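## Task

Pick up the hand-held scanner lying on the workbench and use it to read the asset tag on cabinet AF06, and no other tag. Afterwards hang the scanner in its stand with its window facing the stand's post. The robot must not tip over or finish leaning, or the task fails.

## Robot and tools

ROBOT. A TidyBot++ mobile base (0.54 m long, 0.50 m wide, 0.38 m tall) on four powered casters carries one seven-joint arm with a two-finger gripper. The shoulder sits 0.12 m ahead of the base centre, 0.68 m up. Segments: upper arm 0.42 m, forearm 0.31 m, hand 0.31 m. Cameras: base_camera (fixed on the base, facing forward) and wrist_camera (looks along the hand). The arm starts folded, hand pointing down; a down-pointing hand reaches at most about 0.94 m above the floor, and only near the base.

FRAMES. Base frame: origin on the floor below the base centre, x forward, y left, z up, metres. hand_pose is the point between the finger pads; its z axis runs out along the fingers, its y axis is the opening direction. Odometry frame is the base frame where the scene began; base_odometry gives x, y and heading (rad, left positive, -3.142 to 3.142) from wheel counts only, so slip and drift creep in.

execute_actions: arguments actions (a list holding zero or one action) and cameras (list of base_camera, wrist_camera or all; omitted/null means all, [] means none). An empty list just reports state and images. An action may combine these keys, all starting together:
- base: a relative move from where the base last reported itself. translate_m (forward positive, -2 to 2 m), strafe_m (left positive, -2 to 2 m), rotate_rad (counter-clockwise from above positive, -6.3 to 6.3 rad). Only translate_m and strafe_m may be combined, giving one straight diagonal move.
- speeds: optional caps for this action only: translate_m/strafe_m 0.05 to 0.5 m/s, rotate_rad 0.1 to 1.57 rad/s (the maximum is the default). For a combined move put the cap under one key only.
- joints: absolute angles in radians by name. joint_1_rad (any angle; positive turns the arm clockwise seen from above, opposite to base heading), joint_2_rad shoulder -2.249 to 2.249 (0 = upper arm vertical), joint_3_rad any, joint_4_rad elbow -2.579 to 2.579, joint_5_rad any, joint_6_rad wrist -2.099 to 2.099, joint_7_rad any; gripper_pos 0 (open, about 85 mm gap) to 1 (closed, squeezing hard). Unlimited joints go the short way round, so step under half a turn at a time.
- target: an absolute hand pose [x, y, z, qw, qx, qy, qz] in the base frame, metres plus a unit quaternion, same layout as hand_pose. With target, joints may contain only gripper_pos.
- scanner: one or more of scan, cancel, aim, aim_off, stop, each set to true.
Unknown keys make a call invalid; out-of-range numbers get it refused, and a refusal or a safety stop cancels the rest of that reply's motion calls.

wait: seconds 0 to 10, plus cameras; commands nothing new. zoom_image: camera and region [x0, y0, x1, y1] in pixels from the image's top-left, at most 504 x 504, on the newest image of that camera. read_manual: section "licences" only; no motion. finished_scene: scene (1 or 2); ends the scene for good and reports success, so the scanner must already hang correctly and stay there unaided.

RESULT LINES. base_status, joint_status, hand_status describe how the last accepted action ended: done; off_target (stopped short, may still push); contact_stop or time_out (old target dropped, holding position); not_followed (a self-collision check held back the arm, with "joint command not followed" or "pose unreachable" and a cause); torque_fault; limit_stop_at_motor_heat. hand_status done means within 10 mm and 2 degrees; typical moves land within about 3 cm. To refine, add (wanted minus measured hand_pose) to your previous target. hand_target is where the hand would be at the commanded joint angles; to hold a loaded hand still, resend hand_target, not hand_pose. motor_effort is percent of max torque with the action's peak in brackets; Motor temperatures lists one value per arm joint. base_tilt gives forward and right lean in degrees. on_its_own reports uncommanded behaviour; pictures names the order of the images. Scanner lines: last_read (latest number read, 0 if none), reads (total reads, each logged in the inventory), scanning (1 during a scan), aiming (1 while the aim line is on).

SCANNER. scan lights the aim line and tries for a few seconds, reading the first code whose bars the line's centre rests on briefly, then stops. The whole code must be in view, roughly face-on, held still, at about a hand's length or slightly closer (big codes up to about double). aim lights the line without reading, useful to check placement first; aim_off or stop puts it out; cancel ends a scan without a read. A second scan within about a quarter second of another scanner command is lost. Since any code the line crosses during a scan counts, point at the correct cabinet's tag before scanning and watch reads rise by exactly one. The trigger on the scanner body also starts a scan, so grip it carefully.

CAUTIONS. Avoid dropping or slamming the scanner, hard pushes, and squeezing something that still rests on a surface. The arm ignores obstacles and keeps pushing; ARM HIT flags a hard knock into the base or itself. A snag above about 0.6 m while driving, reaching far out from the folded pose, or swinging a stretched arm sideways can tip the robot; back away or retract the arm to recover a lean. A torque sensor over its limit (104.5 N m joints 1 to 4, 51.3 N m joints 5 to 7) freezes the arm for 10 s. Loads make the arm sag; don't command a loaded joint to its current reading. Motors heat when holding loads or straining: MOTOR HOT at 60 °C, a 30 to 60 s fault at 75 °C. The robot keeps its last command while you deliberate, and a scan keeps running too.

Each tool is called after "Request:" as name([rows], argument=value, ...), one row to a line, values as JSON.

## Session

Request:
execute_actions(actions=[])

Scene clock: 0.00 s.
Motor temperatures (°C): [28 33 28 31 32 39 50]
base_odometry: x=+0.000 y=+0.000 heading=+0.000
base_tilt: forward=+0.1 right=+0.1
base_status: not commanded
joint_positions: joint_1_rad=-0.033 joint_2_rad=-0.394 joint_3_rad=+3.134 joint_4_rad=-2.526 joint_5_rad=-0.045 joint_6_rad=-0.914 joint_7_rad=+1.607 gripper_pos=+0.000
joint_status: not commanded
motor_effort: joint_1_rad=+0 joint_2_rad=+0 joint_3_rad=+1 joint_4_rad=+15 joint_5_rad=-1 joint_6_rad=+1 joint_7_rad=+0
hand_pose: x=+0.2525 y=+0.0176 z=+0.5932 quat_wxyz=(-0.017, +0.998, +0.025, +0.047) (m; base frame)
hand_target: x=+0.2522 y=+0.0176 z=+0.5930 quat_wxyz=(-0.017, +0.998, +0.025, +0.047) (m; base frame)
hand_status: not commanded
scanner: last_read=0 reads=0 scanning=0 aiming=0
pictures: base_camera, wrist_camera
Images, in order (width x height): base_camera 644x364, wrist_camera 644x476.

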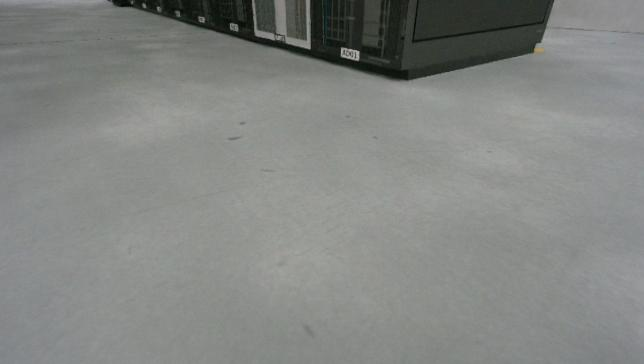

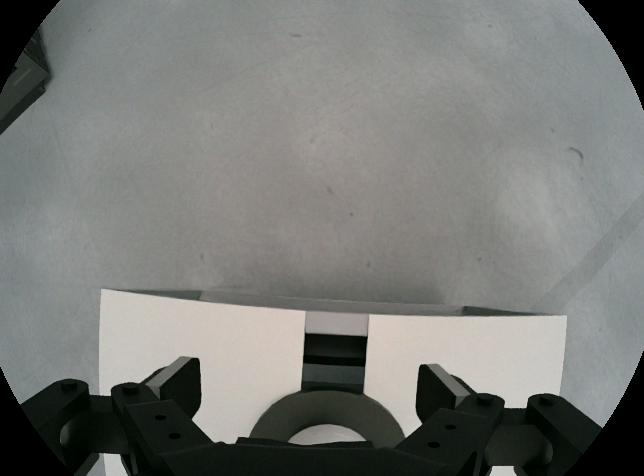

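Request:
zoom_image(camera="base_camera", region=[100, 0, 420, 90])

Scaled by 1.575.

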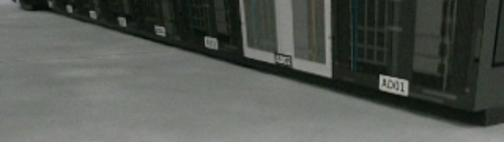

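Request:
execute_actions([
  {"joints": {"joint_6_rad": 0.56, "joint_1_rad": 0.8}},
], cameras=["wrist_camera"])

Scene clock: 22.17 s.
Motor temperatures (°C): [28 33 28 31 32 39 50]
base_odometry: x=+0.000 y=+0.000 heading=+0.000
base_tilt: forward=+0.0 right=+0.1
base_status: not commanded
joint_positions: joint_1_rad=+0.771 joint_2_rad=-0.394 joint_3_rad=+3.134 joint_4_rad=-2.526 joint_5_rad=-0.045 joint_6_rad=+0.483 joint_7_rad=+1.607 gripper_pos=+0.000
joint_status: all done
motor_effort: joint_1_rad=+0(2) joint_2_rad=-5(5) joint_3_rad=+0(2) joint_4_rad=+21(22) joint_5_rad=+0(1) joint_6_rad=+9(9) joint_7_rad=+0(1)
hand_pose: x=+0.4151 y=-0.2904 z=+0.8783 quat_wxyz=(+0.260, +0.679, -0.281, +0.627) (m; base frame)
hand_target: x=+0.4065 y=-0.3000 z=+0.9019 quat_wxyz=(+0.281, +0.650, -0.281, +0.648) (m; base frame)
hand_status: not commanded
scanner: last_read=0 reads=0 scanning=0 aiming=0
pictures: wrist_camera
Images, in order (width x height): wrist_camera 644x476.

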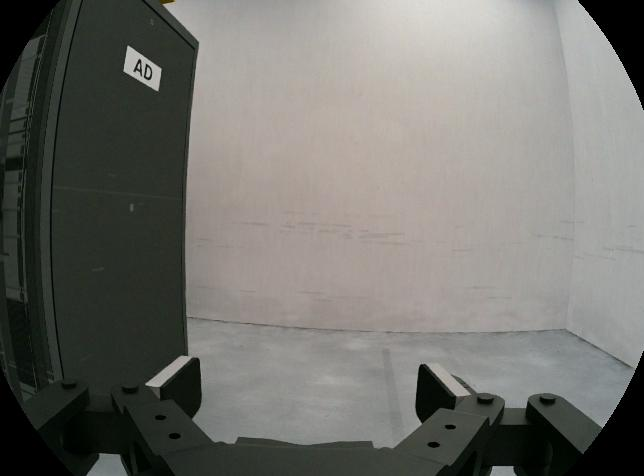

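Request:
execute_actions([
  {"joints": {"joint_6_rad": 0.62, "joint_1_rad": 2.4}},
], cameras=["wrist_camera"])

Scene clock: 28.33 s.
Motor temperatures (°C): [28 33 28 31 32 39 50]
base_odometry: x=+0.000 y=+0.000 heading=+0.000
base_tilt: forward=+0.1 right=+0.1
base_status: not commanded
joint_positions: joint_1_rad=+2.371 joint_2_rad=-0.394 joint_3_rad=+3.134 joint_4_rad=-2.526 joint_5_rad=-0.045 joint_6_rad=+0.545 joint_7_rad=+1.607 gripper_pos=+0.000
joint_status: all done
motor_effort: joint_1_rad=+0(2) joint_2_rad=-5(6) joint_3_rad=+1(2) joint_4_rad=+20(22) joint_5_rad=+0(1) joint_6_rad=+9(10) joint_7_rad=+0(1)
hand_pose: x=-0.1810 y=-0.2877 z=+0.8976 quat_wxyz=(+0.652, +0.263, -0.663, +0.258) (m; base frame)
hand_target: x=-0.1893 y=-0.2778 z=+0.9206 quat_wxyz=(+0.680, +0.243, -0.642, +0.257) (m; base frame)
hand_status: not commanded
scanner: last_read=0 reads=0 scanning=0 aiming=0
pictures: wrist_camera
Images, in order (width x height): wrist_camera 644x476.

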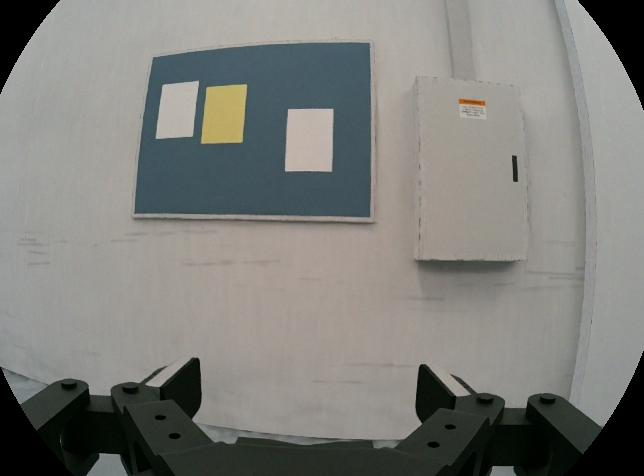

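Request:
execute_actions([
  {"joints": {"joint_1_rad": 3.95}},
], cameras=["wrist_camera"])

Scene clock: 34.50 s.
Motor temperatures (°C): [28 33 28 31 32 39 50]
base_odometry: x=+0.000 y=+0.000 heading=+0.000
base_tilt: forward=+0.1 right=+0.2
base_status: not commanded
joint_positions: joint_1_rad=+3.921 joint_2_rad=-0.394 joint_3_rad=+3.134 joint_4_rad=-2.526 joint_5_rad=-0.045 joint_6_rad=+0.546 joint_7_rad=+1.607 gripper_pos=+0.000
joint_status: all done
motor_effort: joint_1_rad=-1(1) joint_2_rad=-5(6) joint_3_rad=+1(2) joint_4_rad=+21(22) joint_5_rad=-1(1) joint_6_rad=+9(9) joint_7_rad=+0(0)
hand_pose: x=-0.1749 y=+0.2939 z=+0.8979 quat_wxyz=(+0.646, -0.276, -0.657, -0.272) (m; base frame)
hand_target: x=-0.1652 y=+0.3025 z=+0.9206 quat_wxyz=(+0.666, -0.276, -0.629, -0.293) (m; base frame)
hand_status: not commanded
scanner: last_read=0 reads=0 scanning=0 aiming=0
pictures: wrist_camera
Images, in order (width x height): wrist_camera 644x476.

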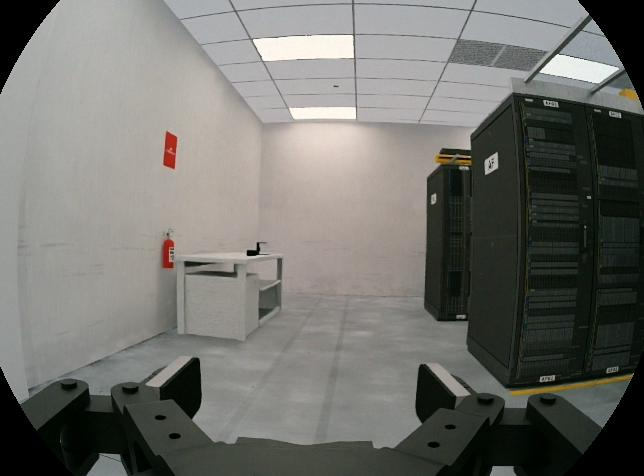

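Request:
zoom_image(camera="wrist_camera", region=[150, 220, 330, 350])

Request:
zoom_image(camera="wrist_camera", region=[420, 80, 640, 400])

Scaled by 2.800.

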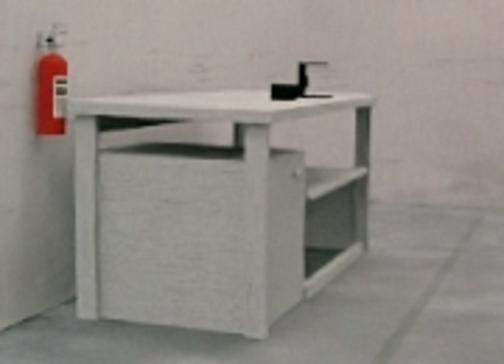

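Scaled by 1.575.

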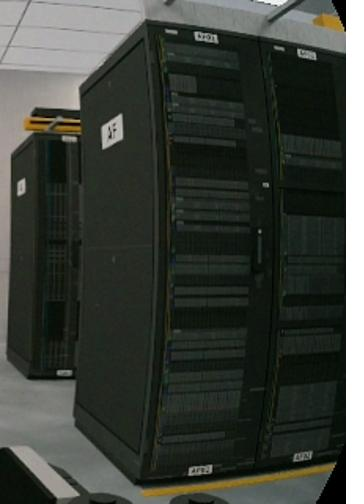

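Request:
execute_actions([
  {"base": {"translate_m": -2.0, "strafe_m": 1.8}},
], cameras=["wrist_camera", "base_camera"])

Request:
zoom_image(camera="wrist_camera", region=[0, 180, 420, 400])

Scene clock: 83.20 s.
Motor temperatures (°C): [28 32 28 31 32 39 50]
base_odometry: x=-1.999 y=+1.801 heading=+0.000
base_tilt: forward=+0.1 right=+0.1
base_status: done
joint_positions: joint_1_rad=+3.922 joint_2_rad=-0.394 joint_3_rad=+3.134 joint_4_rad=-2.526 joint_5_rad=-0.045 joint_6_rad=+0.548 joint_7_rad=+1.607 gripper_pos=+0.000
joint_status: not commanded
motor_effort: joint_1_rad=-1(1) joint_2_rad=-5(8) joint_3_rad=+1(2) joint_4_rad=+21(23) joint_5_rad=-1(1) joint_6_rad=+9(9) joint_7_rad=+0(1)
hand_pose: x=-0.1745 y=+0.2942 z=+0.8989 quat_wxyz=(+0.647, -0.276, -0.656, -0.273) (m; base frame)
hand_target: x=-0.1652 y=+0.3025 z=+0.9206 quat_wxyz=(+0.666, -0.276, -0.629, -0.293) (m; base frame)
hand_status: not commanded
scanner: last_read=0 reads=0 scanning=0 aiming=0
pictures: base_camera, wrist_camera
Images, in order (width x height): base_camera 644x364, wrist_camera 644x476.

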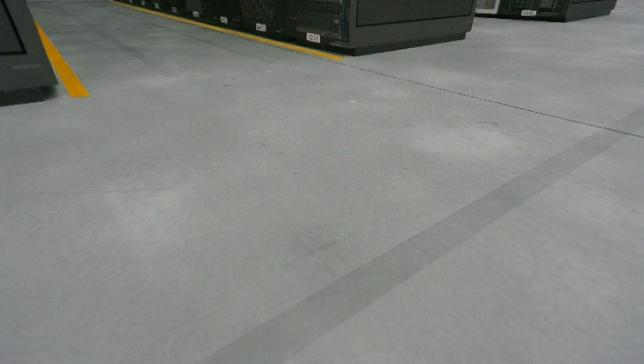

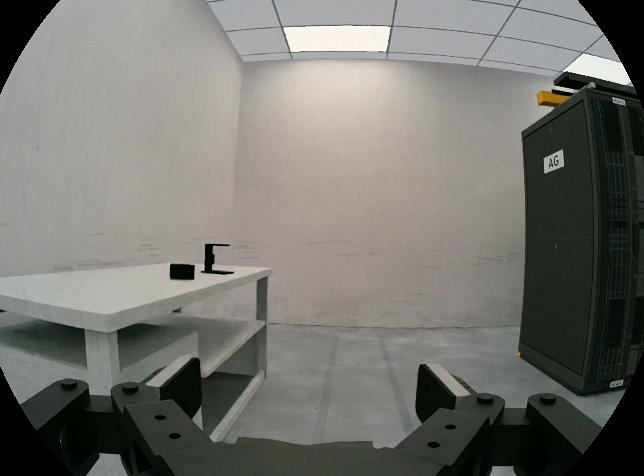

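Scaled by 1.200.

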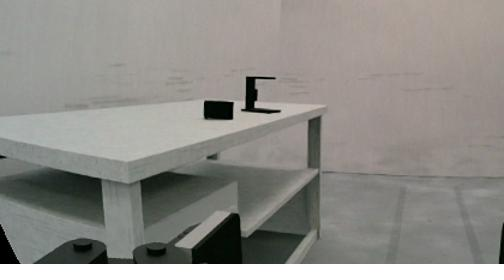

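Request:
zoom_image(camera="wrist_camera", region=[140, 220, 280, 300])

Scaled by 3.600.

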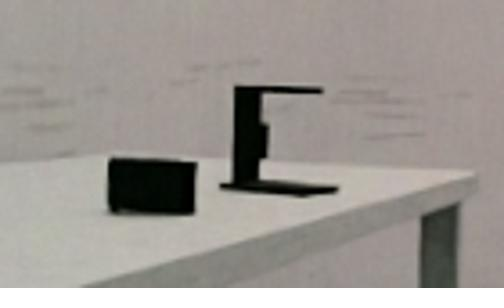

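Request:
execute_actions([
  {"base": {"translate_m": -0.989, "strafe_m": 1.312}, "joints": {"joint_1_rad": 6.28, "joint_6_rad": 0.16}},
], cameras=[])

Request:
execute_actions([
  {"base": {"rotate_rad": -2.457}},
], cameras=["wrist_camera"])

Scene clock: 144.83 s.
Motor temperatures (°C): [28 32 28 32 32 40 50]
base_odometry: x=-2.989 y=+3.112 heading=+0.000
base_tilt: forward=+0.1 right=+0.1
base_status: done
joint_positions: joint_1_rad=+6.250 joint_2_rad=-0.395 joint_3_rad=+3.134 joint_4_rad=-2.526 joint_5_rad=-0.045 joint_6_rad=+0.241 joint_7_rad=+1.607 gripper_pos=+0.000
joint_status: all done
motor_effort: joint_1_rad=+0(1) joint_2_rad=-4(6) joint_3_rad=+1(2) joint_4_rad=+20(22) joint_5_rad=-1(1) joint_6_rad=+8(10) joint_7_rad=+0(1)
hand_pose: x=+0.5186 y=+0.0142 z=+0.8051 quat_wxyz=(+0.008, -0.811, -0.011, -0.585) (m; base frame)
hand_target: x=+0.5097 y=+0.0032 z=+0.7808 quat_wxyz=(+0.001, -0.834, +0.001, -0.552) (m; base frame)
hand_status: not commanded
scanner: last_read=0 reads=0 scanning=0 aiming=0
pictures: none
No camera images: "cameras" was empty.

Scene clock: 147.77 s.
Motor temperatures (°C): [28 32 28 32 32 40 50]
base_odometry: x=-2.989 y=+3.112 heading=-2.456
base_tilt: forward=+0.0 right=+0.2
base_status: done
joint_positions: joint_1_rad=+6.255 joint_2_rad=-0.395 joint_3_rad=+3.134 joint_4_rad=-2.526 joint_5_rad=-0.045 joint_6_rad=+0.241 joint_7_rad=+1.607 gripper_pos=+0.000
joint_status: not commanded
motor_effort: joint_1_rad=-1(1) joint_2_rad=-5(6) joint_3_rad=+1(3) joint_4_rad=+21(22) joint_5_rad=-1(1) joint_6_rad=+8(8) joint_7_rad=+0(0)
hand_pose: x=+0.5186 y=+0.0122 z=+0.8049 quat_wxyz=(+0.007, -0.811, -0.009, -0.585) (m; base frame)
hand_target: x=+0.5097 y=+0.0032 z=+0.7808 quat_wxyz=(+0.001, -0.834, +0.001, -0.552) (m; base frame)
hand_status: not commanded
scanner: last_read=0 reads=0 scanning=0 aiming=0
pictures: wrist_camera
Images, in order (width x height): wrist_camera 644x476.

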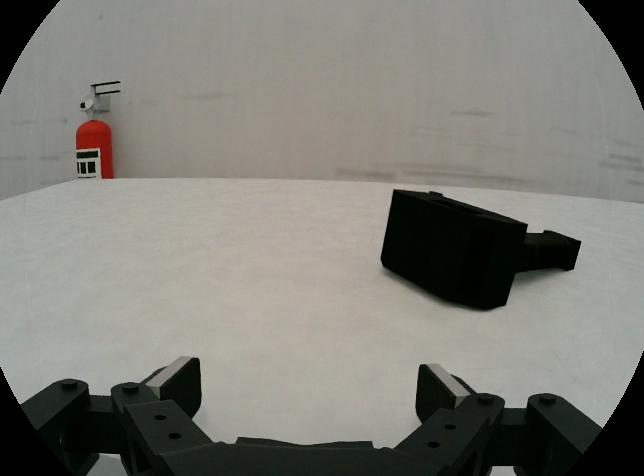

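Request:
zoom_image(camera="wrist_camera", region=[360, 160, 620, 340])

Scaled by 1.938.

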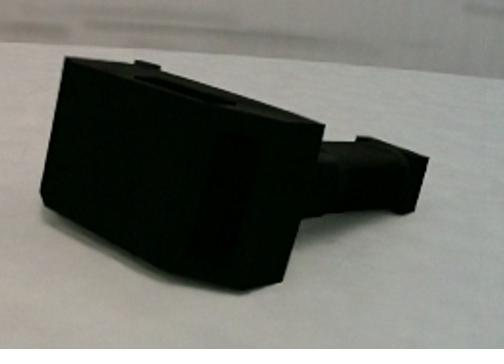

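Request:
execute_actions(actions=[], cameras=["base_camera"])

Scene clock: 172.53 s.
Motor temperatures (°C): [28 32 28 32 32 39 50]
base_odometry: x=-2.989 y=+3.112 heading=-2.456
base_tilt: forward=+0.1 right=+0.2
base_status: done
joint_positions: joint_1_rad=+6.255 joint_2_rad=-0.395 joint_3_rad=+3.134 joint_4_rad=-2.526 joint_5_rad=-0.045 joint_6_rad=+0.240 joint_7_rad=+1.607 gripper_pos=+0.000
joint_status: not commanded
motor_effort: joint_1_rad=+0(1) joint_2_rad=-5(6) joint_3_rad=+1(3) joint_4_rad=+21(22) joint_5_rad=-1(1) joint_6_rad=+8(8) joint_7_rad=+0(0)
hand_pose: x=+0.5186 y=+0.0122 z=+0.8048 quat_wxyz=(+0.007, -0.811, -0.009, -0.585) (m; base frame)
hand_target: x=+0.5097 y=+0.0032 z=+0.7808 quat_wxyz=(+0.001, -0.834, +0.001, -0.552) (m; base frame)
hand_status: not commanded
scanner: last_read=0 reads=0 scanning=0 aiming=0
pictures: base_camera
Images, in order (width x height): base_camera 644x364.

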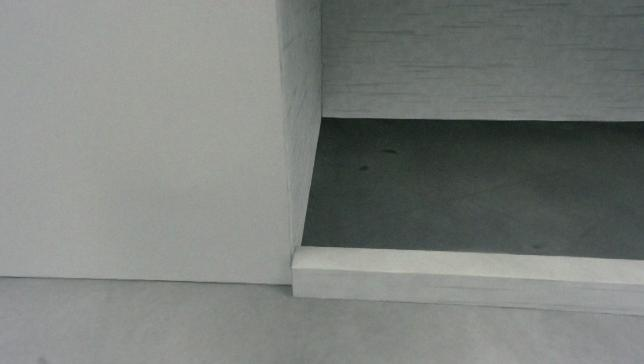

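Request:
execute_actions([
  {"base": {"translate_m": 0.18}, "speeds": {"translate_m": 0.1}, "joints": {"joint_1_rad": 6.77, "joint_2_rad": 0.50, "joint_3_rad": 3.14, "joint_4_rad": -0.63, "joint_5_rad": 0.0, "joint_6_rad": -1.98, "joint_7_rad": 4.16}},
], cameras=["wrist_camera", "base_camera"])

Scene clock: 227.10 s.
Motor temperatures (°C): [28 32 28 32 32 39 50]
base_odometry: x=-3.129 y=+2.998 heading=-2.457
base_tilt: forward=+0.1 right=+0.2
base_status: done
joint_positions: joint_1_rad=+6.741 joint_2_rad=+0.476 joint_3_rad=+3.134 joint_4_rad=-0.650 joint_5_rad=-0.043 joint_6_rad=-1.899 joint_7_rad=+4.117 gripper_pos=+0.000
joint_status: all done
motor_effort: joint_1_rad=+0(2) joint_2_rad=-32(33) joint_3_rad=+0(3) joint_4_rad=+17(24) joint_5_rad=-1(2) joint_6_rad=+1(9) joint_7_rad=+0(2)
hand_pose: x=+0.5859 y=-0.2117 z=+0.8825 quat_wxyz=(-0.057, -0.492, -0.868, -0.026) (m; base frame)
hand_target: x=+0.5581 y=-0.2303 z=+0.8741 quat_wxyz=(-0.016, -0.496, -0.868, -0.001) (m; base frame)
hand_status: not commanded
scanner: last_read=0 reads=0 scanning=0 aiming=0
pictures: base_camera, wrist_camera
Images, in order (width x height): base_camera 644x364, wrist_camera 644x476.

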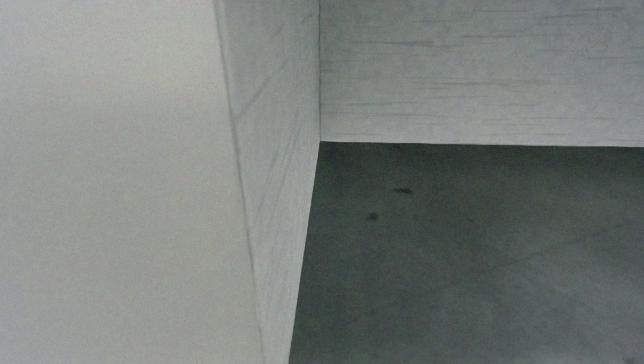

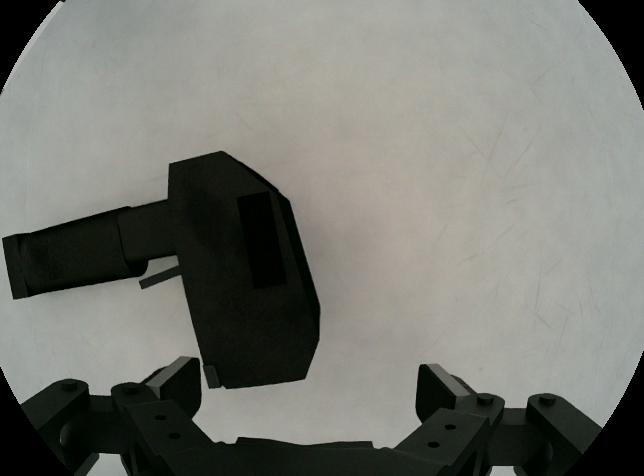

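Request:
execute_actions(actions=[], cameras=["wrist_camera"])

Scene clock: 246.60 s.
Motor temperatures (°C): [28 32 28 32 32 39 50]
base_odometry: x=-3.129 y=+2.998 heading=-2.457
base_tilt: forward=+0.1 right=+0.2
base_status: done
joint_positions: joint_1_rad=+6.741 joint_2_rad=+0.476 joint_3_rad=+3.134 joint_4_rad=-0.649 joint_5_rad=-0.043 joint_6_rad=-1.903 joint_7_rad=+4.119 gripper_pos=+0.000
joint_status: all done
motor_effort: joint_1_rad=+0(2) joint_2_rad=-32(33) joint_3_rad=+0(3) joint_4_rad=+16(24) joint_5_rad=-1(2) joint_6_rad=+1(9) joint_7_rad=+0(2)
hand_pose: x=+0.5851 y=-0.2113 z=+0.8824 quat_wxyz=(-0.055, -0.491, -0.869, -0.025) (m; base frame)
hand_target: x=+0.5581 y=-0.2303 z=+0.8741 quat_wxyz=(-0.016, -0.496, -0.868, -0.001) (m; base frame)
hand_status: not commanded
scanner: last_read=0 reads=0 scanning=0 aiming=0
pictures: wrist_camera
Images, in order (width x height): wrist_camera 644x476.

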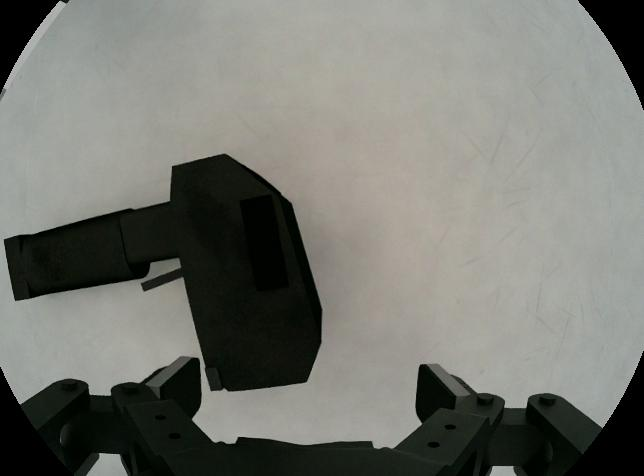

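Request:
execute_actions([
  {"joints": {"joint_1_rad": 7.045, "joint_2_rad": 0.22, "joint_3_rad": 3.14, "joint_4_rad": -1.133, "joint_5_rad": 0.04, "joint_6_rad": -1.714, "joint_7_rad": 3.0, "gripper_pos": 0.0}},
], cameras=["wrist_camera"])

Scene clock: 311.93 s.
Motor temperatures (°C): [28 32 28 32 32 39 50]
base_odometry: x=-3.129 y=+2.998 heading=-2.457
base_tilt: forward=+0.1 right=+0.2
base_status: not commanded
joint_positions: joint_1_rad=+7.017 joint_2_rad=+0.245 joint_3_rad=+3.134 joint_4_rad=-1.109 joint_5_rad=-0.004 joint_6_rad=-1.793 joint_7_rad=+3.044 gripper_pos=+0.000
joint_status: all done
motor_effort: joint_1_rad=+0(2) joint_2_rad=-25(33) joint_3_rad=+0(2) joint_4_rad=+18(19) joint_5_rad=-1(2) joint_6_rad=+0(2) joint_7_rad=+0(1)
hand_pose: x=+0.4249 y=-0.2691 z=+0.8466 quat_wxyz=(+0.003, -0.931, -0.365, -0.001) (m; base frame)
hand_target: x=+0.4171 y=-0.2987 z=+0.8502 quat_wxyz=(-0.042, -0.945, -0.325, +0.000) (m; base frame)
hand_status: not commanded
scanner: last_read=0 reads=0 scanning=0 aiming=0
pictures: wrist_camera
Images, in order (width x height): wrist_camera 644x476.

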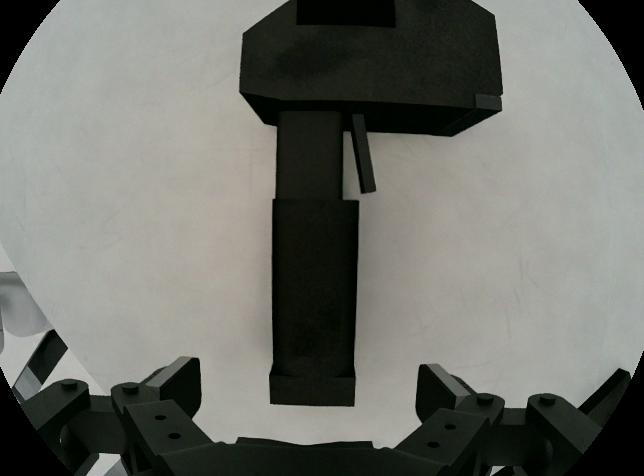

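Request:
execute_actions([
  {"joints": {"joint_1_rad": 6.935, "joint_2_rad": 0.247, "joint_3_rad": 3.14, "joint_4_rad": -1.165, "joint_5_rad": 0.04, "joint_6_rad": -1.67, "joint_7_rad": 2.94}},
], cameras=["wrist_camera"])

Scene clock: 363.03 s.
Motor temperatures (°C): [28 33 28 32 32 39 50]
base_odometry: x=-3.129 y=+2.998 heading=-2.457
base_tilt: forward=+0.1 right=+0.2
base_status: not commanded
joint_positions: joint_1_rad=+6.954 joint_2_rad=+0.245 joint_3_rad=+3.134 joint_4_rad=-1.141 joint_5_rad=+0.000 joint_6_rad=-1.749 joint_7_rad=+2.983 gripper_pos=+0.000
joint_status: all done
motor_effort: joint_1_rad=+0(2) joint_2_rad=-24(26) joint_3_rad=+1(2) joint_4_rad=+17(19) joint_5_rad=-1(2) joint_6_rad=+0(2) joint_7_rad=+0(1)
hand_pose: x=+0.4449 y=-0.2535 z=+0.8365 quat_wxyz=(-0.002, -0.931, -0.365, -0.003) (m; base frame)
hand_target: x=+0.4559 y=-0.2702 z=+0.8290 quat_wxyz=(-0.036, -0.936, -0.349, +0.001) (m; base frame)
hand_status: not commanded
scanner: last_read=0 reads=0 scanning=0 aiming=0
pictures: wrist_camera
Images, in order (width x height): wrist_camera 644x476.

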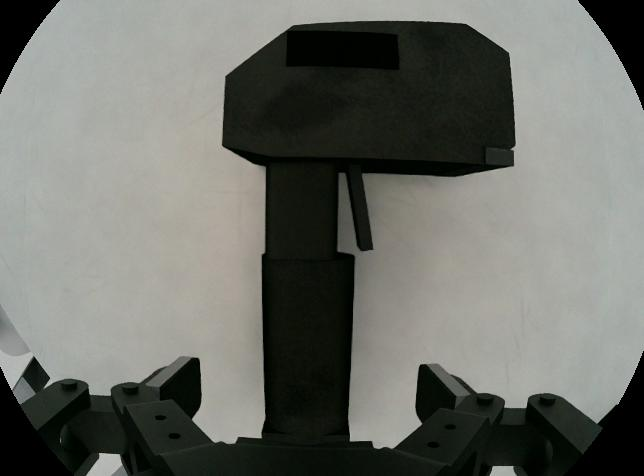

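Request:
execute_actions([
  {"joints": {"joint_4_rad": -1.188}},
], cameras=[])

Request:
execute_actions([
  {"joints": {"gripper_pos": 0.72}},
], cameras=["wrist_camera"])

Scene clock: 373.60 s.
Motor temperatures (°C): [28 33 28 32 32 39 50]
base_odometry: x=-3.129 y=+2.998 heading=-2.457
base_tilt: forward=+0.1 right=+0.2
base_status: not commanded
joint_positions: joint_1_rad=+6.954 joint_2_rad=+0.245 joint_3_rad=+3.134 joint_4_rad=-1.168 joint_5_rad=+0.000 joint_6_rad=-1.747 joint_7_rad=+2.981 gripper_pos=+0.000
joint_status: all done
motor_effort: joint_1_rad=+0(1) joint_2_rad=-25(26) joint_3_rad=+0(1) joint_4_rad=+18(19) joint_5_rad=-1(1) joint_6_rad=+0(0) joint_7_rad=+0(0)
hand_pose: x=+0.4401 y=-0.2497 z=+0.8283 quat_wxyz=(+0.008, -0.931, -0.365, +0.004) (m; base frame)
hand_target: x=+0.4511 y=-0.2665 z=+0.8215 quat_wxyz=(-0.026, -0.937, -0.349, +0.007) (m; base frame)
hand_status: not commanded
scanner: last_read=0 reads=0 scanning=0 aiming=0
pictures: none
No camera images: "cameras" was empty.

Scene clock: 374.73 s.
Motor temperatures (°C): [28 33 28 32 32 39 50]
base_odometry: x=-3.129 y=+2.998 heading=-2.457
base_tilt: forward=+0.1 right=+0.2
base_status: not commanded
joint_positions: joint_1_rad=+6.954 joint_2_rad=+0.228 joint_3_rad=+3.135 joint_4_rad=-1.170 joint_5_rad=+0.003 joint_6_rad=-1.738 joint_7_rad=+2.981 gripper_pos=+0.720
joint_status: all done
motor_effort: joint_1_rad=+0(2) joint_2_rad=-21(25) joint_3_rad=+0(1) joint_4_rad=+16(18) joint_5_rad=-1(2) joint_6_rad=+1(4) joint_7_rad=-1(1)
hand_pose: x=+0.4392 y=-0.2506 z=+0.8347 quat_wxyz=(-0.003, -0.931, -0.364, -0.001) (m; base frame)
hand_target: x=+0.4511 y=-0.2665 z=+0.8215 quat_wxyz=(-0.026, -0.937, -0.349, +0.007) (m; base frame)
hand_status: not commanded
scanner: last_read=0 reads=0 scanning=0 aiming=0
pictures: wrist_camera
Images, in order (width x height): wrist_camera 644x476.

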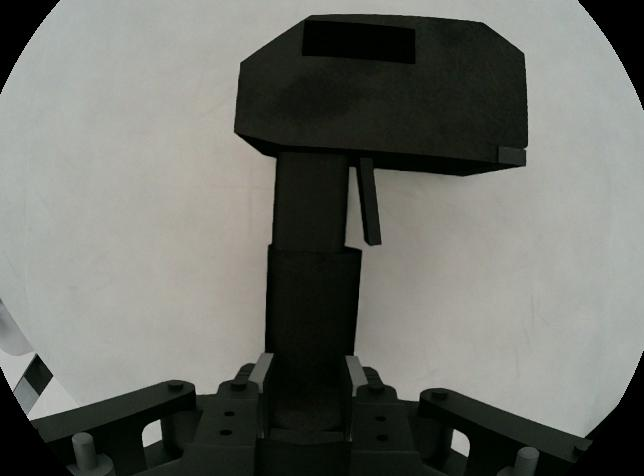

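Request:
zoom_image(camera="wrist_camera", region=[200, 230, 420, 470])

Scaled by 2.100.

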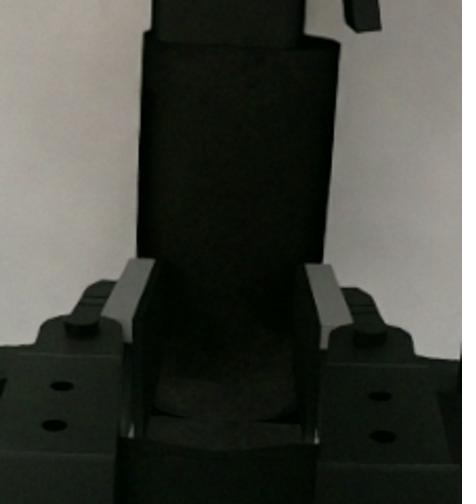

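Request:
execute_actions([
  {"joints": {"gripper_pos": 0.0}},
], cameras=[])

Request:
execute_actions([
  {"joints": {"joint_2_rad": 0.2, "joint_4_rad": -1.28, "joint_6_rad": -1.58}},
], cameras=["wrist_camera"])

Scene clock: 446.90 s.
Motor temperatures (°C): [28 33 28 31 32 39 50]
base_odometry: x=-3.129 y=+2.998 heading=-2.457
base_tilt: forward=+0.1 right=+0.1
base_status: not commanded
joint_positions: joint_1_rad=+6.954 joint_2_rad=+0.232 joint_3_rad=+3.135 joint_4_rad=-1.172 joint_5_rad=+0.003 joint_6_rad=-1.738 joint_7_rad=+2.981 gripper_pos=+0.000
joint_status: all done
motor_effort: joint_1_rad=+0(1) joint_2_rad=-24(26) joint_3_rad=+1(1) joint_4_rad=+18(19) joint_5_rad=-1(1) joint_6_rad=+0(1) joint_7_rad=+0(1)
hand_pose: x=+0.4394 y=-0.2507 z=+0.8323 quat_wxyz=(-0.001, -0.931, -0.364, +0.001) (m; base frame)
hand_target: x=+0.4511 y=-0.2665 z=+0.8215 quat_wxyz=(-0.026, -0.937, -0.349, +0.007) (m; base frame)
hand_status: not commanded
scanner: last_read=0 reads=0 scanning=0 aiming=0
pictures: none
No camera images: "cameras" was empty.

Scene clock: 447.80 s.
Motor temperatures (°C): [28 33 28 31 32 39 50]
base_odometry: x=-3.129 y=+2.998 heading=-2.457
base_tilt: forward=+0.1 right=+0.2
base_status: not commanded
joint_positions: joint_1_rad=+6.954 joint_2_rad=+0.226 joint_3_rad=+3.135 joint_4_rad=-1.260 joint_5_rad=+0.003 joint_6_rad=-1.659 joint_7_rad=+2.981 gripper_pos=+0.000
joint_status: all done
motor_effort: joint_1_rad=+0(1) joint_2_rad=-25(26) joint_3_rad=+1(1) joint_4_rad=+18(19) joint_5_rad=-1(1) joint_6_rad=+0(1) joint_7_rad=+0(1)
hand_pose: x=+0.4391 y=-0.2505 z=+0.8074 quat_wxyz=(+0.001, -0.931, -0.364, +0.001) (m; base frame)
hand_target: x=+0.4481 y=-0.2643 z=+0.8127 quat_wxyz=(-0.045, -0.935, -0.350, -0.005) (m; base frame)
hand_status: not commanded
scanner: last_read=0 reads=0 scanning=0 aiming=0
pictures: wrist_camera
Images, in order (width x height): wrist_camera 644x476.

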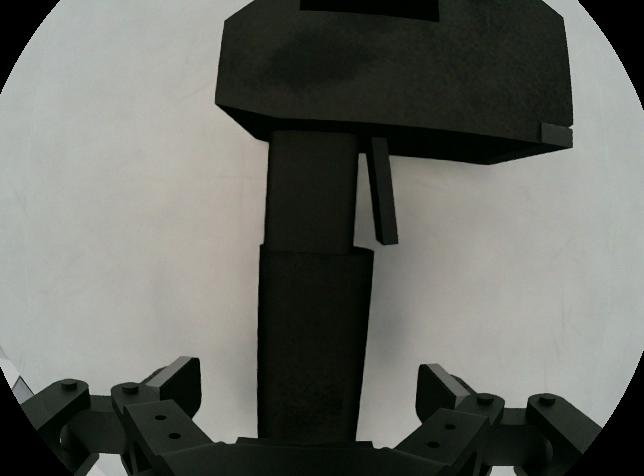

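Request:
execute_actions([
  {"joints": {"gripper_pos": 0.72}},
], cameras=["wrist_camera"])

Scene clock: 456.63 s.
Motor temperatures (°C): [28 33 28 31 32 39 50]
base_odometry: x=-3.129 y=+2.998 heading=-2.457
base_tilt: forward=+0.1 right=+0.2
base_status: not commanded
joint_positions: joint_1_rad=+6.954 joint_2_rad=+0.221 joint_3_rad=+3.135 joint_4_rad=-1.263 joint_5_rad=+0.004 joint_6_rad=-1.656 joint_7_rad=+2.980 gripper_pos=+0.592
joint_status: gripper_pos off_target (ended at +0.592, target +0.720)
motor_effort: joint_1_rad=+0(1) joint_2_rad=-25(25) joint_3_rad=+0(1) joint_4_rad=+19(19) joint_5_rad=-1(1) joint_6_rad=+0(1) joint_7_rad=+0(0)
hand_pose: x=+0.4385 y=-0.2500 z=+0.8082 quat_wxyz=(-0.001, -0.931, -0.364, +0.001) (m; base frame)
hand_target: x=+0.4481 y=-0.2643 z=+0.8127 quat_wxyz=(-0.045, -0.935, -0.350, -0.005) (m; base frame)
hand_status: not commanded
scanner: last_read=0 reads=0 scanning=0 aiming=0
pictures: wrist_camera
Images, in order (width x height): wrist_camera 644x476.

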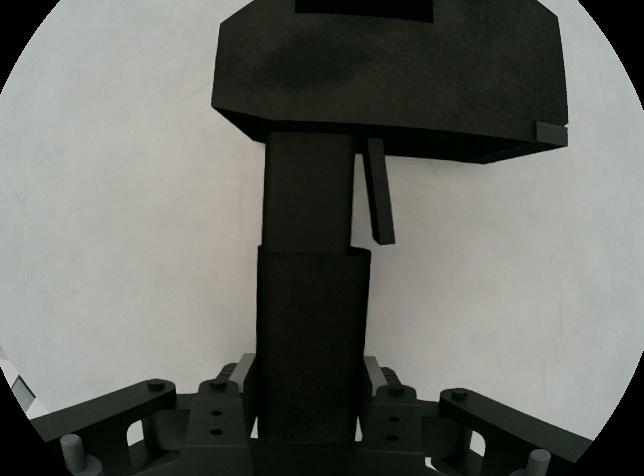

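Request:
execute_actions([
  {"joints": {"joint_4_rad": -1.06, "joint_2_rad": 0.2}},
], cameras=["wrist_camera"])

Scene clock: 501.73 s.
Motor temperatures (°C): [28 33 28 31 32 39 50]
base_odometry: x=-3.129 y=+2.998 heading=-2.457
base_tilt: forward=+0.1 right=+0.2
base_status: not commanded
joint_positions: joint_1_rad=+6.954 joint_2_rad=+0.221 joint_3_rad=+3.135 joint_4_rad=-1.085 joint_5_rad=+0.004 joint_6_rad=-1.656 joint_7_rad=+2.980 gripper_pos=+0.592
joint_status: all done
motor_effort: joint_1_rad=+0(1) joint_2_rad=-26(28) joint_3_rad=+0(1) joint_4_rad=+21(22) joint_5_rad=-2(2) joint_6_rad=+2(2) joint_7_rad=+0(1)
hand_pose: x=+0.4743 y=-0.2784 z=+0.8685 quat_wxyz=(-0.078, -0.928, -0.362, -0.045) (m; base frame)
hand_target: x=+0.4905 y=-0.2966 z=+0.8933 quat_wxyz=(-0.138, -0.926, -0.345, -0.063) (m; base frame)
hand_status: not commanded
scanner: last_read=0 reads=0 scanning=0 aiming=0
pictures: wrist_camera
Images, in order (width x height): wrist_camera 644x476.

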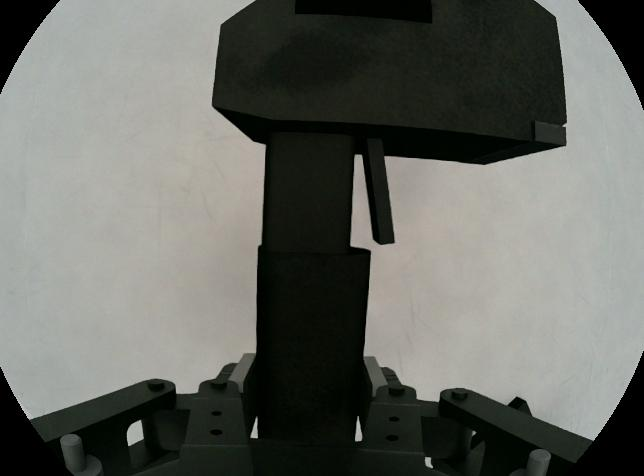

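Request:
execute_actions(actions=[], cameras=["base_camera"])

Scene clock: 520.33 s.
Motor temperatures (°C): [28 33 28 32 32 39 50]
base_odometry: x=-3.129 y=+2.998 heading=-2.457
base_tilt: forward=+0.1 right=+0.1
base_status: not commanded
joint_positions: joint_1_rad=+6.954 joint_2_rad=+0.221 joint_3_rad=+3.135 joint_4_rad=-1.085 joint_5_rad=+0.004 joint_6_rad=-1.656 joint_7_rad=+2.980 gripper_pos=+0.592
joint_status: all done
motor_effort: joint_1_rad=-1(1) joint_2_rad=-26(28) joint_3_rad=+0(1) joint_4_rad=+20(22) joint_5_rad=-2(2) joint_6_rad=+2(2) joint_7_rad=+0(1)
hand_pose: x=+0.4743 y=-0.2784 z=+0.8685 quat_wxyz=(-0.078, -0.928, -0.362, -0.045) (m; base frame)
hand_target: x=+0.4905 y=-0.2966 z=+0.8933 quat_wxyz=(-0.138, -0.926, -0.345, -0.063) (m; base frame)
hand_status: not commanded
scanner: last_read=0 reads=0 scanning=0 aiming=0
pictures: base_camera
Images, in order (width x height): base_camera 644x364.

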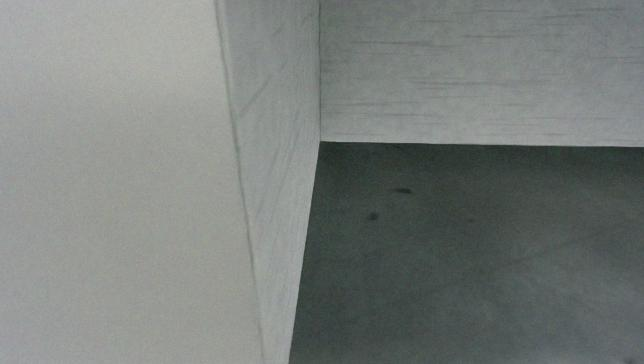

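Request:
execute_actions([
  {"base": {"translate_m": -0.6, "strafe_m": 2.0}, "joints": {"joint_1_rad": 4.71, "joint_3_rad": 3.14, "joint_5_rad": -1.585, "joint_6_rad": -1.425, "joint_7_rad": 2.82}},
], cameras=["wrist_camera", "base_camera"])

Scene clock: 536.73 s.
Motor temperatures (°C): [28 33 28 32 32 39 50]
base_odometry: x=-1.400 y=+1.828 heading=-2.457
base_tilt: forward=+0.0 right=+0.1
base_status: done
joint_positions: joint_1_rad=+4.735 joint_2_rad=+0.221 joint_3_rad=+3.138 joint_4_rad=-1.084 joint_5_rad=-1.526 joint_6_rad=-1.501 joint_7_rad=+2.860 gripper_pos=+0.592
joint_status: all done
motor_effort: joint_1_rad=+0(3) joint_2_rad=-26(30) joint_3_rad=+0(3) joint_4_rad=+19(21) joint_5_rad=-10(11) joint_6_rad=+3(4) joint_7_rad=+0(1)
hand_pose: x=-0.1837 y=+0.4260 z=+1.1675 quat_wxyz=(+0.698, -0.040, -0.715, -0.030) (m; base frame)
hand_target: x=-0.1915 y=+0.4233 z=+1.2087 quat_wxyz=(+0.726, -0.050, -0.684, -0.042) (m; base frame)
hand_status: not commanded
scanner: last_read=0 reads=0 scanning=0 aiming=0
pictures: base_camera, wrist_camera
Images, in order (width x height): base_camera 644x364, wrist_camera 644x476.

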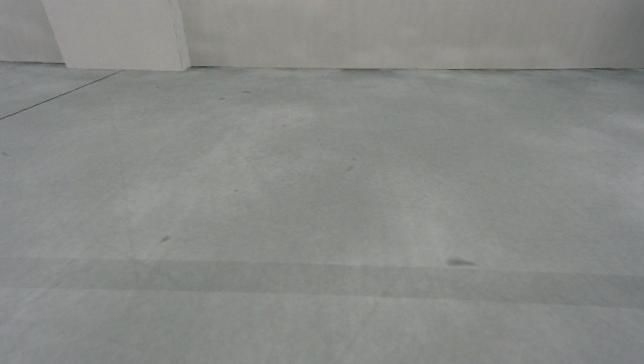

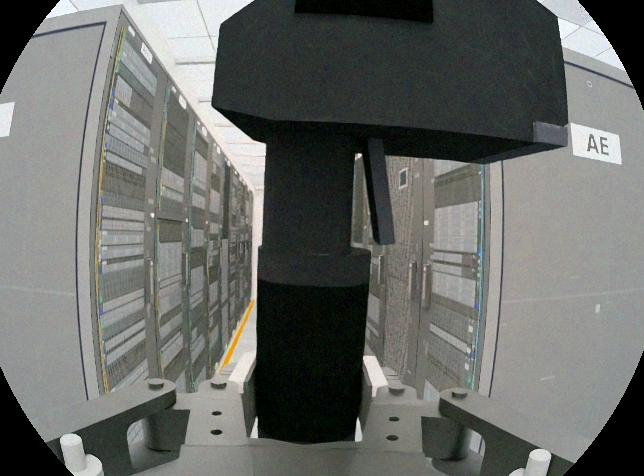

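Request:
zoom_image(camera="wrist_camera", region=[0, 0, 270, 200])

Request:
zoom_image(camera="wrist_camera", region=[340, 100, 644, 400])

Scaled by 1.867.

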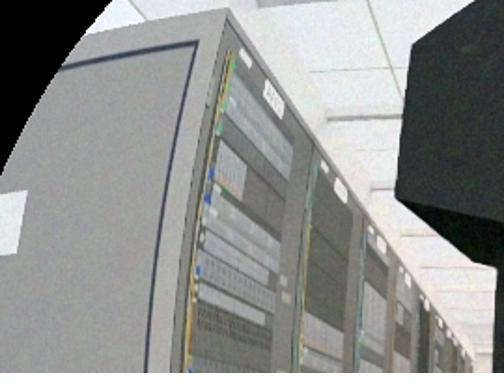

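Scaled by 1.658.

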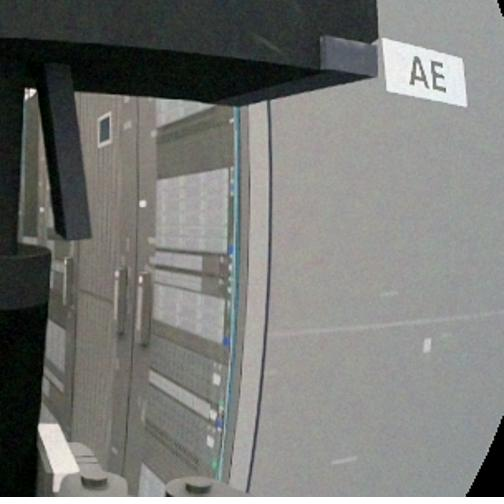

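Request:
zoom_image(camera="wrist_camera", region=[80, 100, 270, 380])

Scaled by 1.800.

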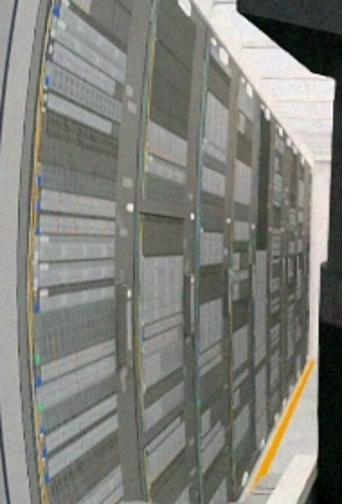

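Request:
execute_actions([
  {"base": {"translate_m": -0.25, "strafe_m": 0.4}, "joints": {"joint_1_rad": 5.14, "joint_5_rad": -1.1}},
], cameras=["wrist_camera", "base_camera"])

Scene clock: 650.27 s.
Motor temperatures (°C): [28 34 28 32 32 39 50]
base_odometry: x=-0.953 y=+1.675 heading=-2.458
base_tilt: forward=+0.1 right=+0.1
base_status: done
joint_positions: joint_1_rad=+5.112 joint_2_rad=+0.218 joint_3_rad=+3.142 joint_4_rad=-1.082 joint_5_rad=-1.128 joint_6_rad=-1.497 joint_7_rad=+2.860 gripper_pos=+0.592
joint_status: all done
motor_effort: joint_1_rad=+0(3) joint_2_rad=-26(31) joint_3_rad=-1(3) joint_4_rad=+21(21) joint_5_rad=-10(12) joint_6_rad=+3(4) joint_7_rad=+0(0)
hand_pose: x=+0.0355 y=+0.5256 z=+1.0551 quat_wxyz=(+0.522, -0.229, -0.802, -0.176) (m; base frame)
hand_target: x=+0.0618 y=+0.5405 z=+1.0715 quat_wxyz=(+0.510, -0.263, -0.789, -0.220) (m; base frame)
hand_status: not commanded
scanner: last_read=0 reads=0 scanning=0 aiming=0
pictures: base_camera, wrist_camera
Images, in order (width x height): base_camera 644x364, wrist_camera 644x476.

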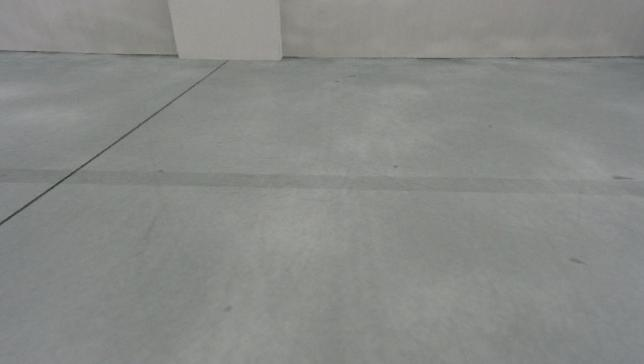

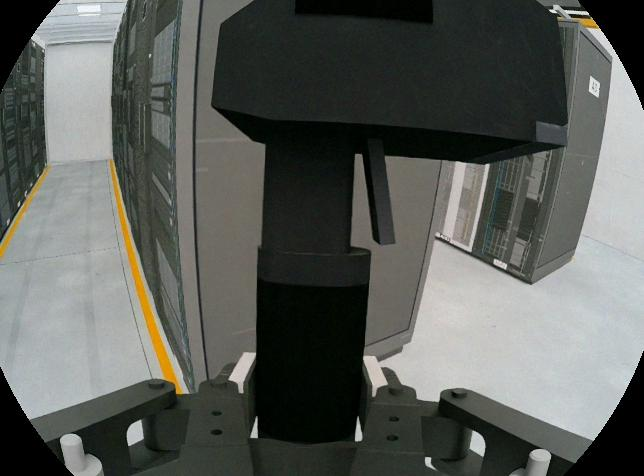

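Request:
zoom_image(camera="wrist_camera", region=[0, 20, 130, 270])

Scaled by 2.016.

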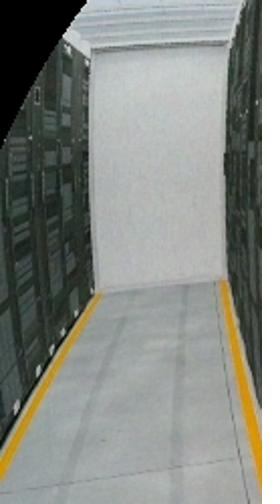

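Request:
execute_actions([
  {"base": {"translate_m": -2.0, "strafe_m": 0.065}, "joints": {"joint_1_rad": 7.915, "joint_2_rad": -0.02, "joint_5_rad": -1.58}},
], cameras=["wrist_camera", "base_camera"])

Scene clock: 708.73 s.
Motor temperatures (°C): [28 34 28 32 32 39 50]
base_odometry: x=+0.639 y=+2.889 heading=-2.458
base_tilt: forward=+0.0 right=+0.1
base_status: done
joint_positions: joint_1_rad=+7.892 joint_2_rad=+0.016 joint_3_rad=+3.142 joint_4_rad=-1.082 joint_5_rad=-1.521 joint_6_rad=-1.497 joint_7_rad=+2.860 gripper_pos=+0.592
joint_status: all done
motor_effort: joint_1_rad=+0(2) joint_2_rad=-17(29) joint_3_rad=+1(2) joint_4_rad=+17(21) joint_5_rad=-10(11) joint_6_rad=+5(5) joint_7_rad=+0(0)
hand_pose: x=+0.4176 y=-0.3257 z=+1.2427 quat_wxyz=(-0.113, -0.710, -0.023, -0.694) (m; base frame)
hand_target: x=+0.4096 y=-0.3179 z=+1.2873 quat_wxyz=(-0.140, -0.678, -0.008, -0.722) (m; base frame)
hand_status: not commanded
scanner: last_read=0 reads=0 scanning=0 aiming=0
pictures: base_camera, wrist_camera
Images, in order (width x height): base_camera 644x364, wrist_camera 644x476.

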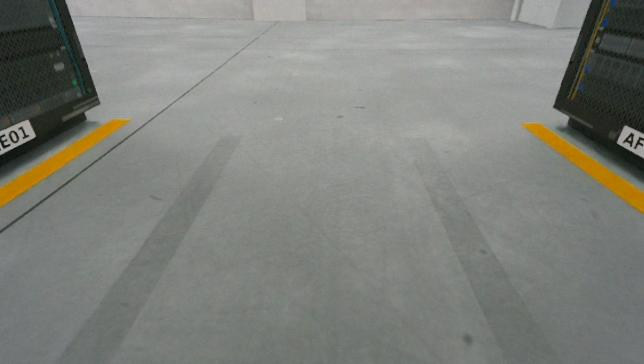

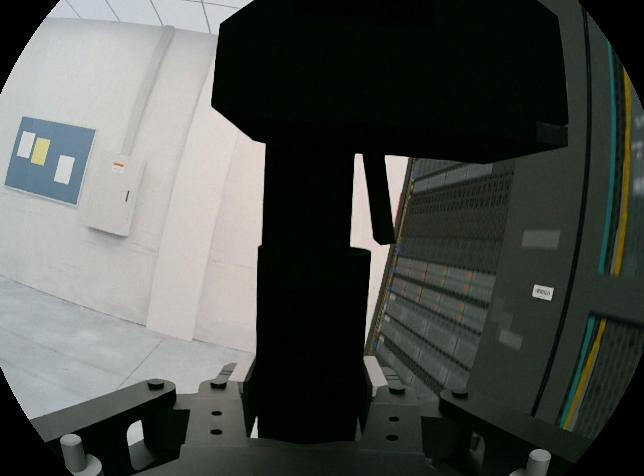

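Request:
zoom_image(camera="wrist_camera", region=[470, 200, 620, 370])

Request:
zoom_image(camera="base_camera", region=[540, 60, 644, 200])

Scaled by 2.965.

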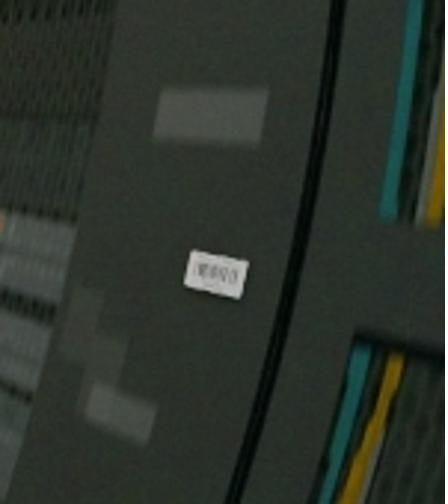

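Scaled by 3.600.

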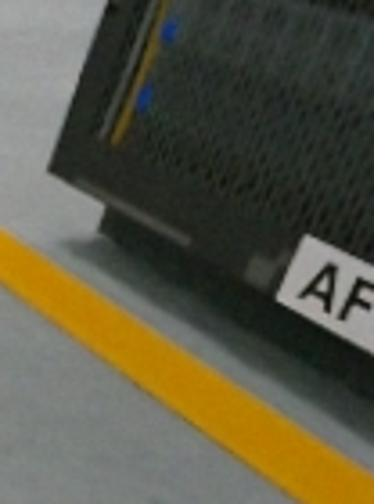

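Request:
execute_actions([
  {"base": {"translate_m": -2.0, "strafe_m": 0.09}},
], cameras=["base_camera"])

Scene clock: 754.83 s.
Motor temperatures (°C): [28 33 28 32 32 39 50]
base_odometry: x=+2.246 y=+4.083 heading=-2.458
base_tilt: forward=+0.1 right=+0.2
base_status: done
joint_positions: joint_1_rad=+7.895 joint_2_rad=+0.014 joint_3_rad=+3.142 joint_4_rad=-1.082 joint_5_rad=-1.523 joint_6_rad=-1.497 joint_7_rad=+2.860 gripper_pos=+0.592
joint_status: not commanded
motor_effort: joint_1_rad=+0(2) joint_2_rad=-17(19) joint_3_rad=+1(2) joint_4_rad=+18(19) joint_5_rad=-10(11) joint_6_rad=+5(5) joint_7_rad=+0(1)
hand_pose: x=+0.4170 y=-0.3254 z=+1.2436 quat_wxyz=(-0.114, -0.710, -0.023, -0.695) (m; base frame)
hand_target: x=+0.4096 y=-0.3179 z=+1.2873 quat_wxyz=(-0.140, -0.678, -0.008, -0.722) (m; base frame)
hand_status: not commanded
scanner: last_read=0 reads=0 scanning=0 aiming=0
pictures: base_camera
Images, in order (width x height): base_camera 644x364.

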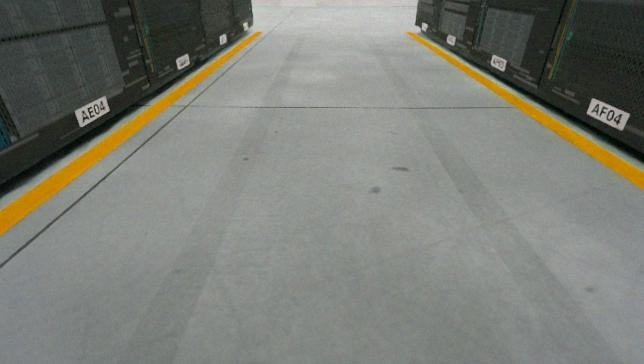

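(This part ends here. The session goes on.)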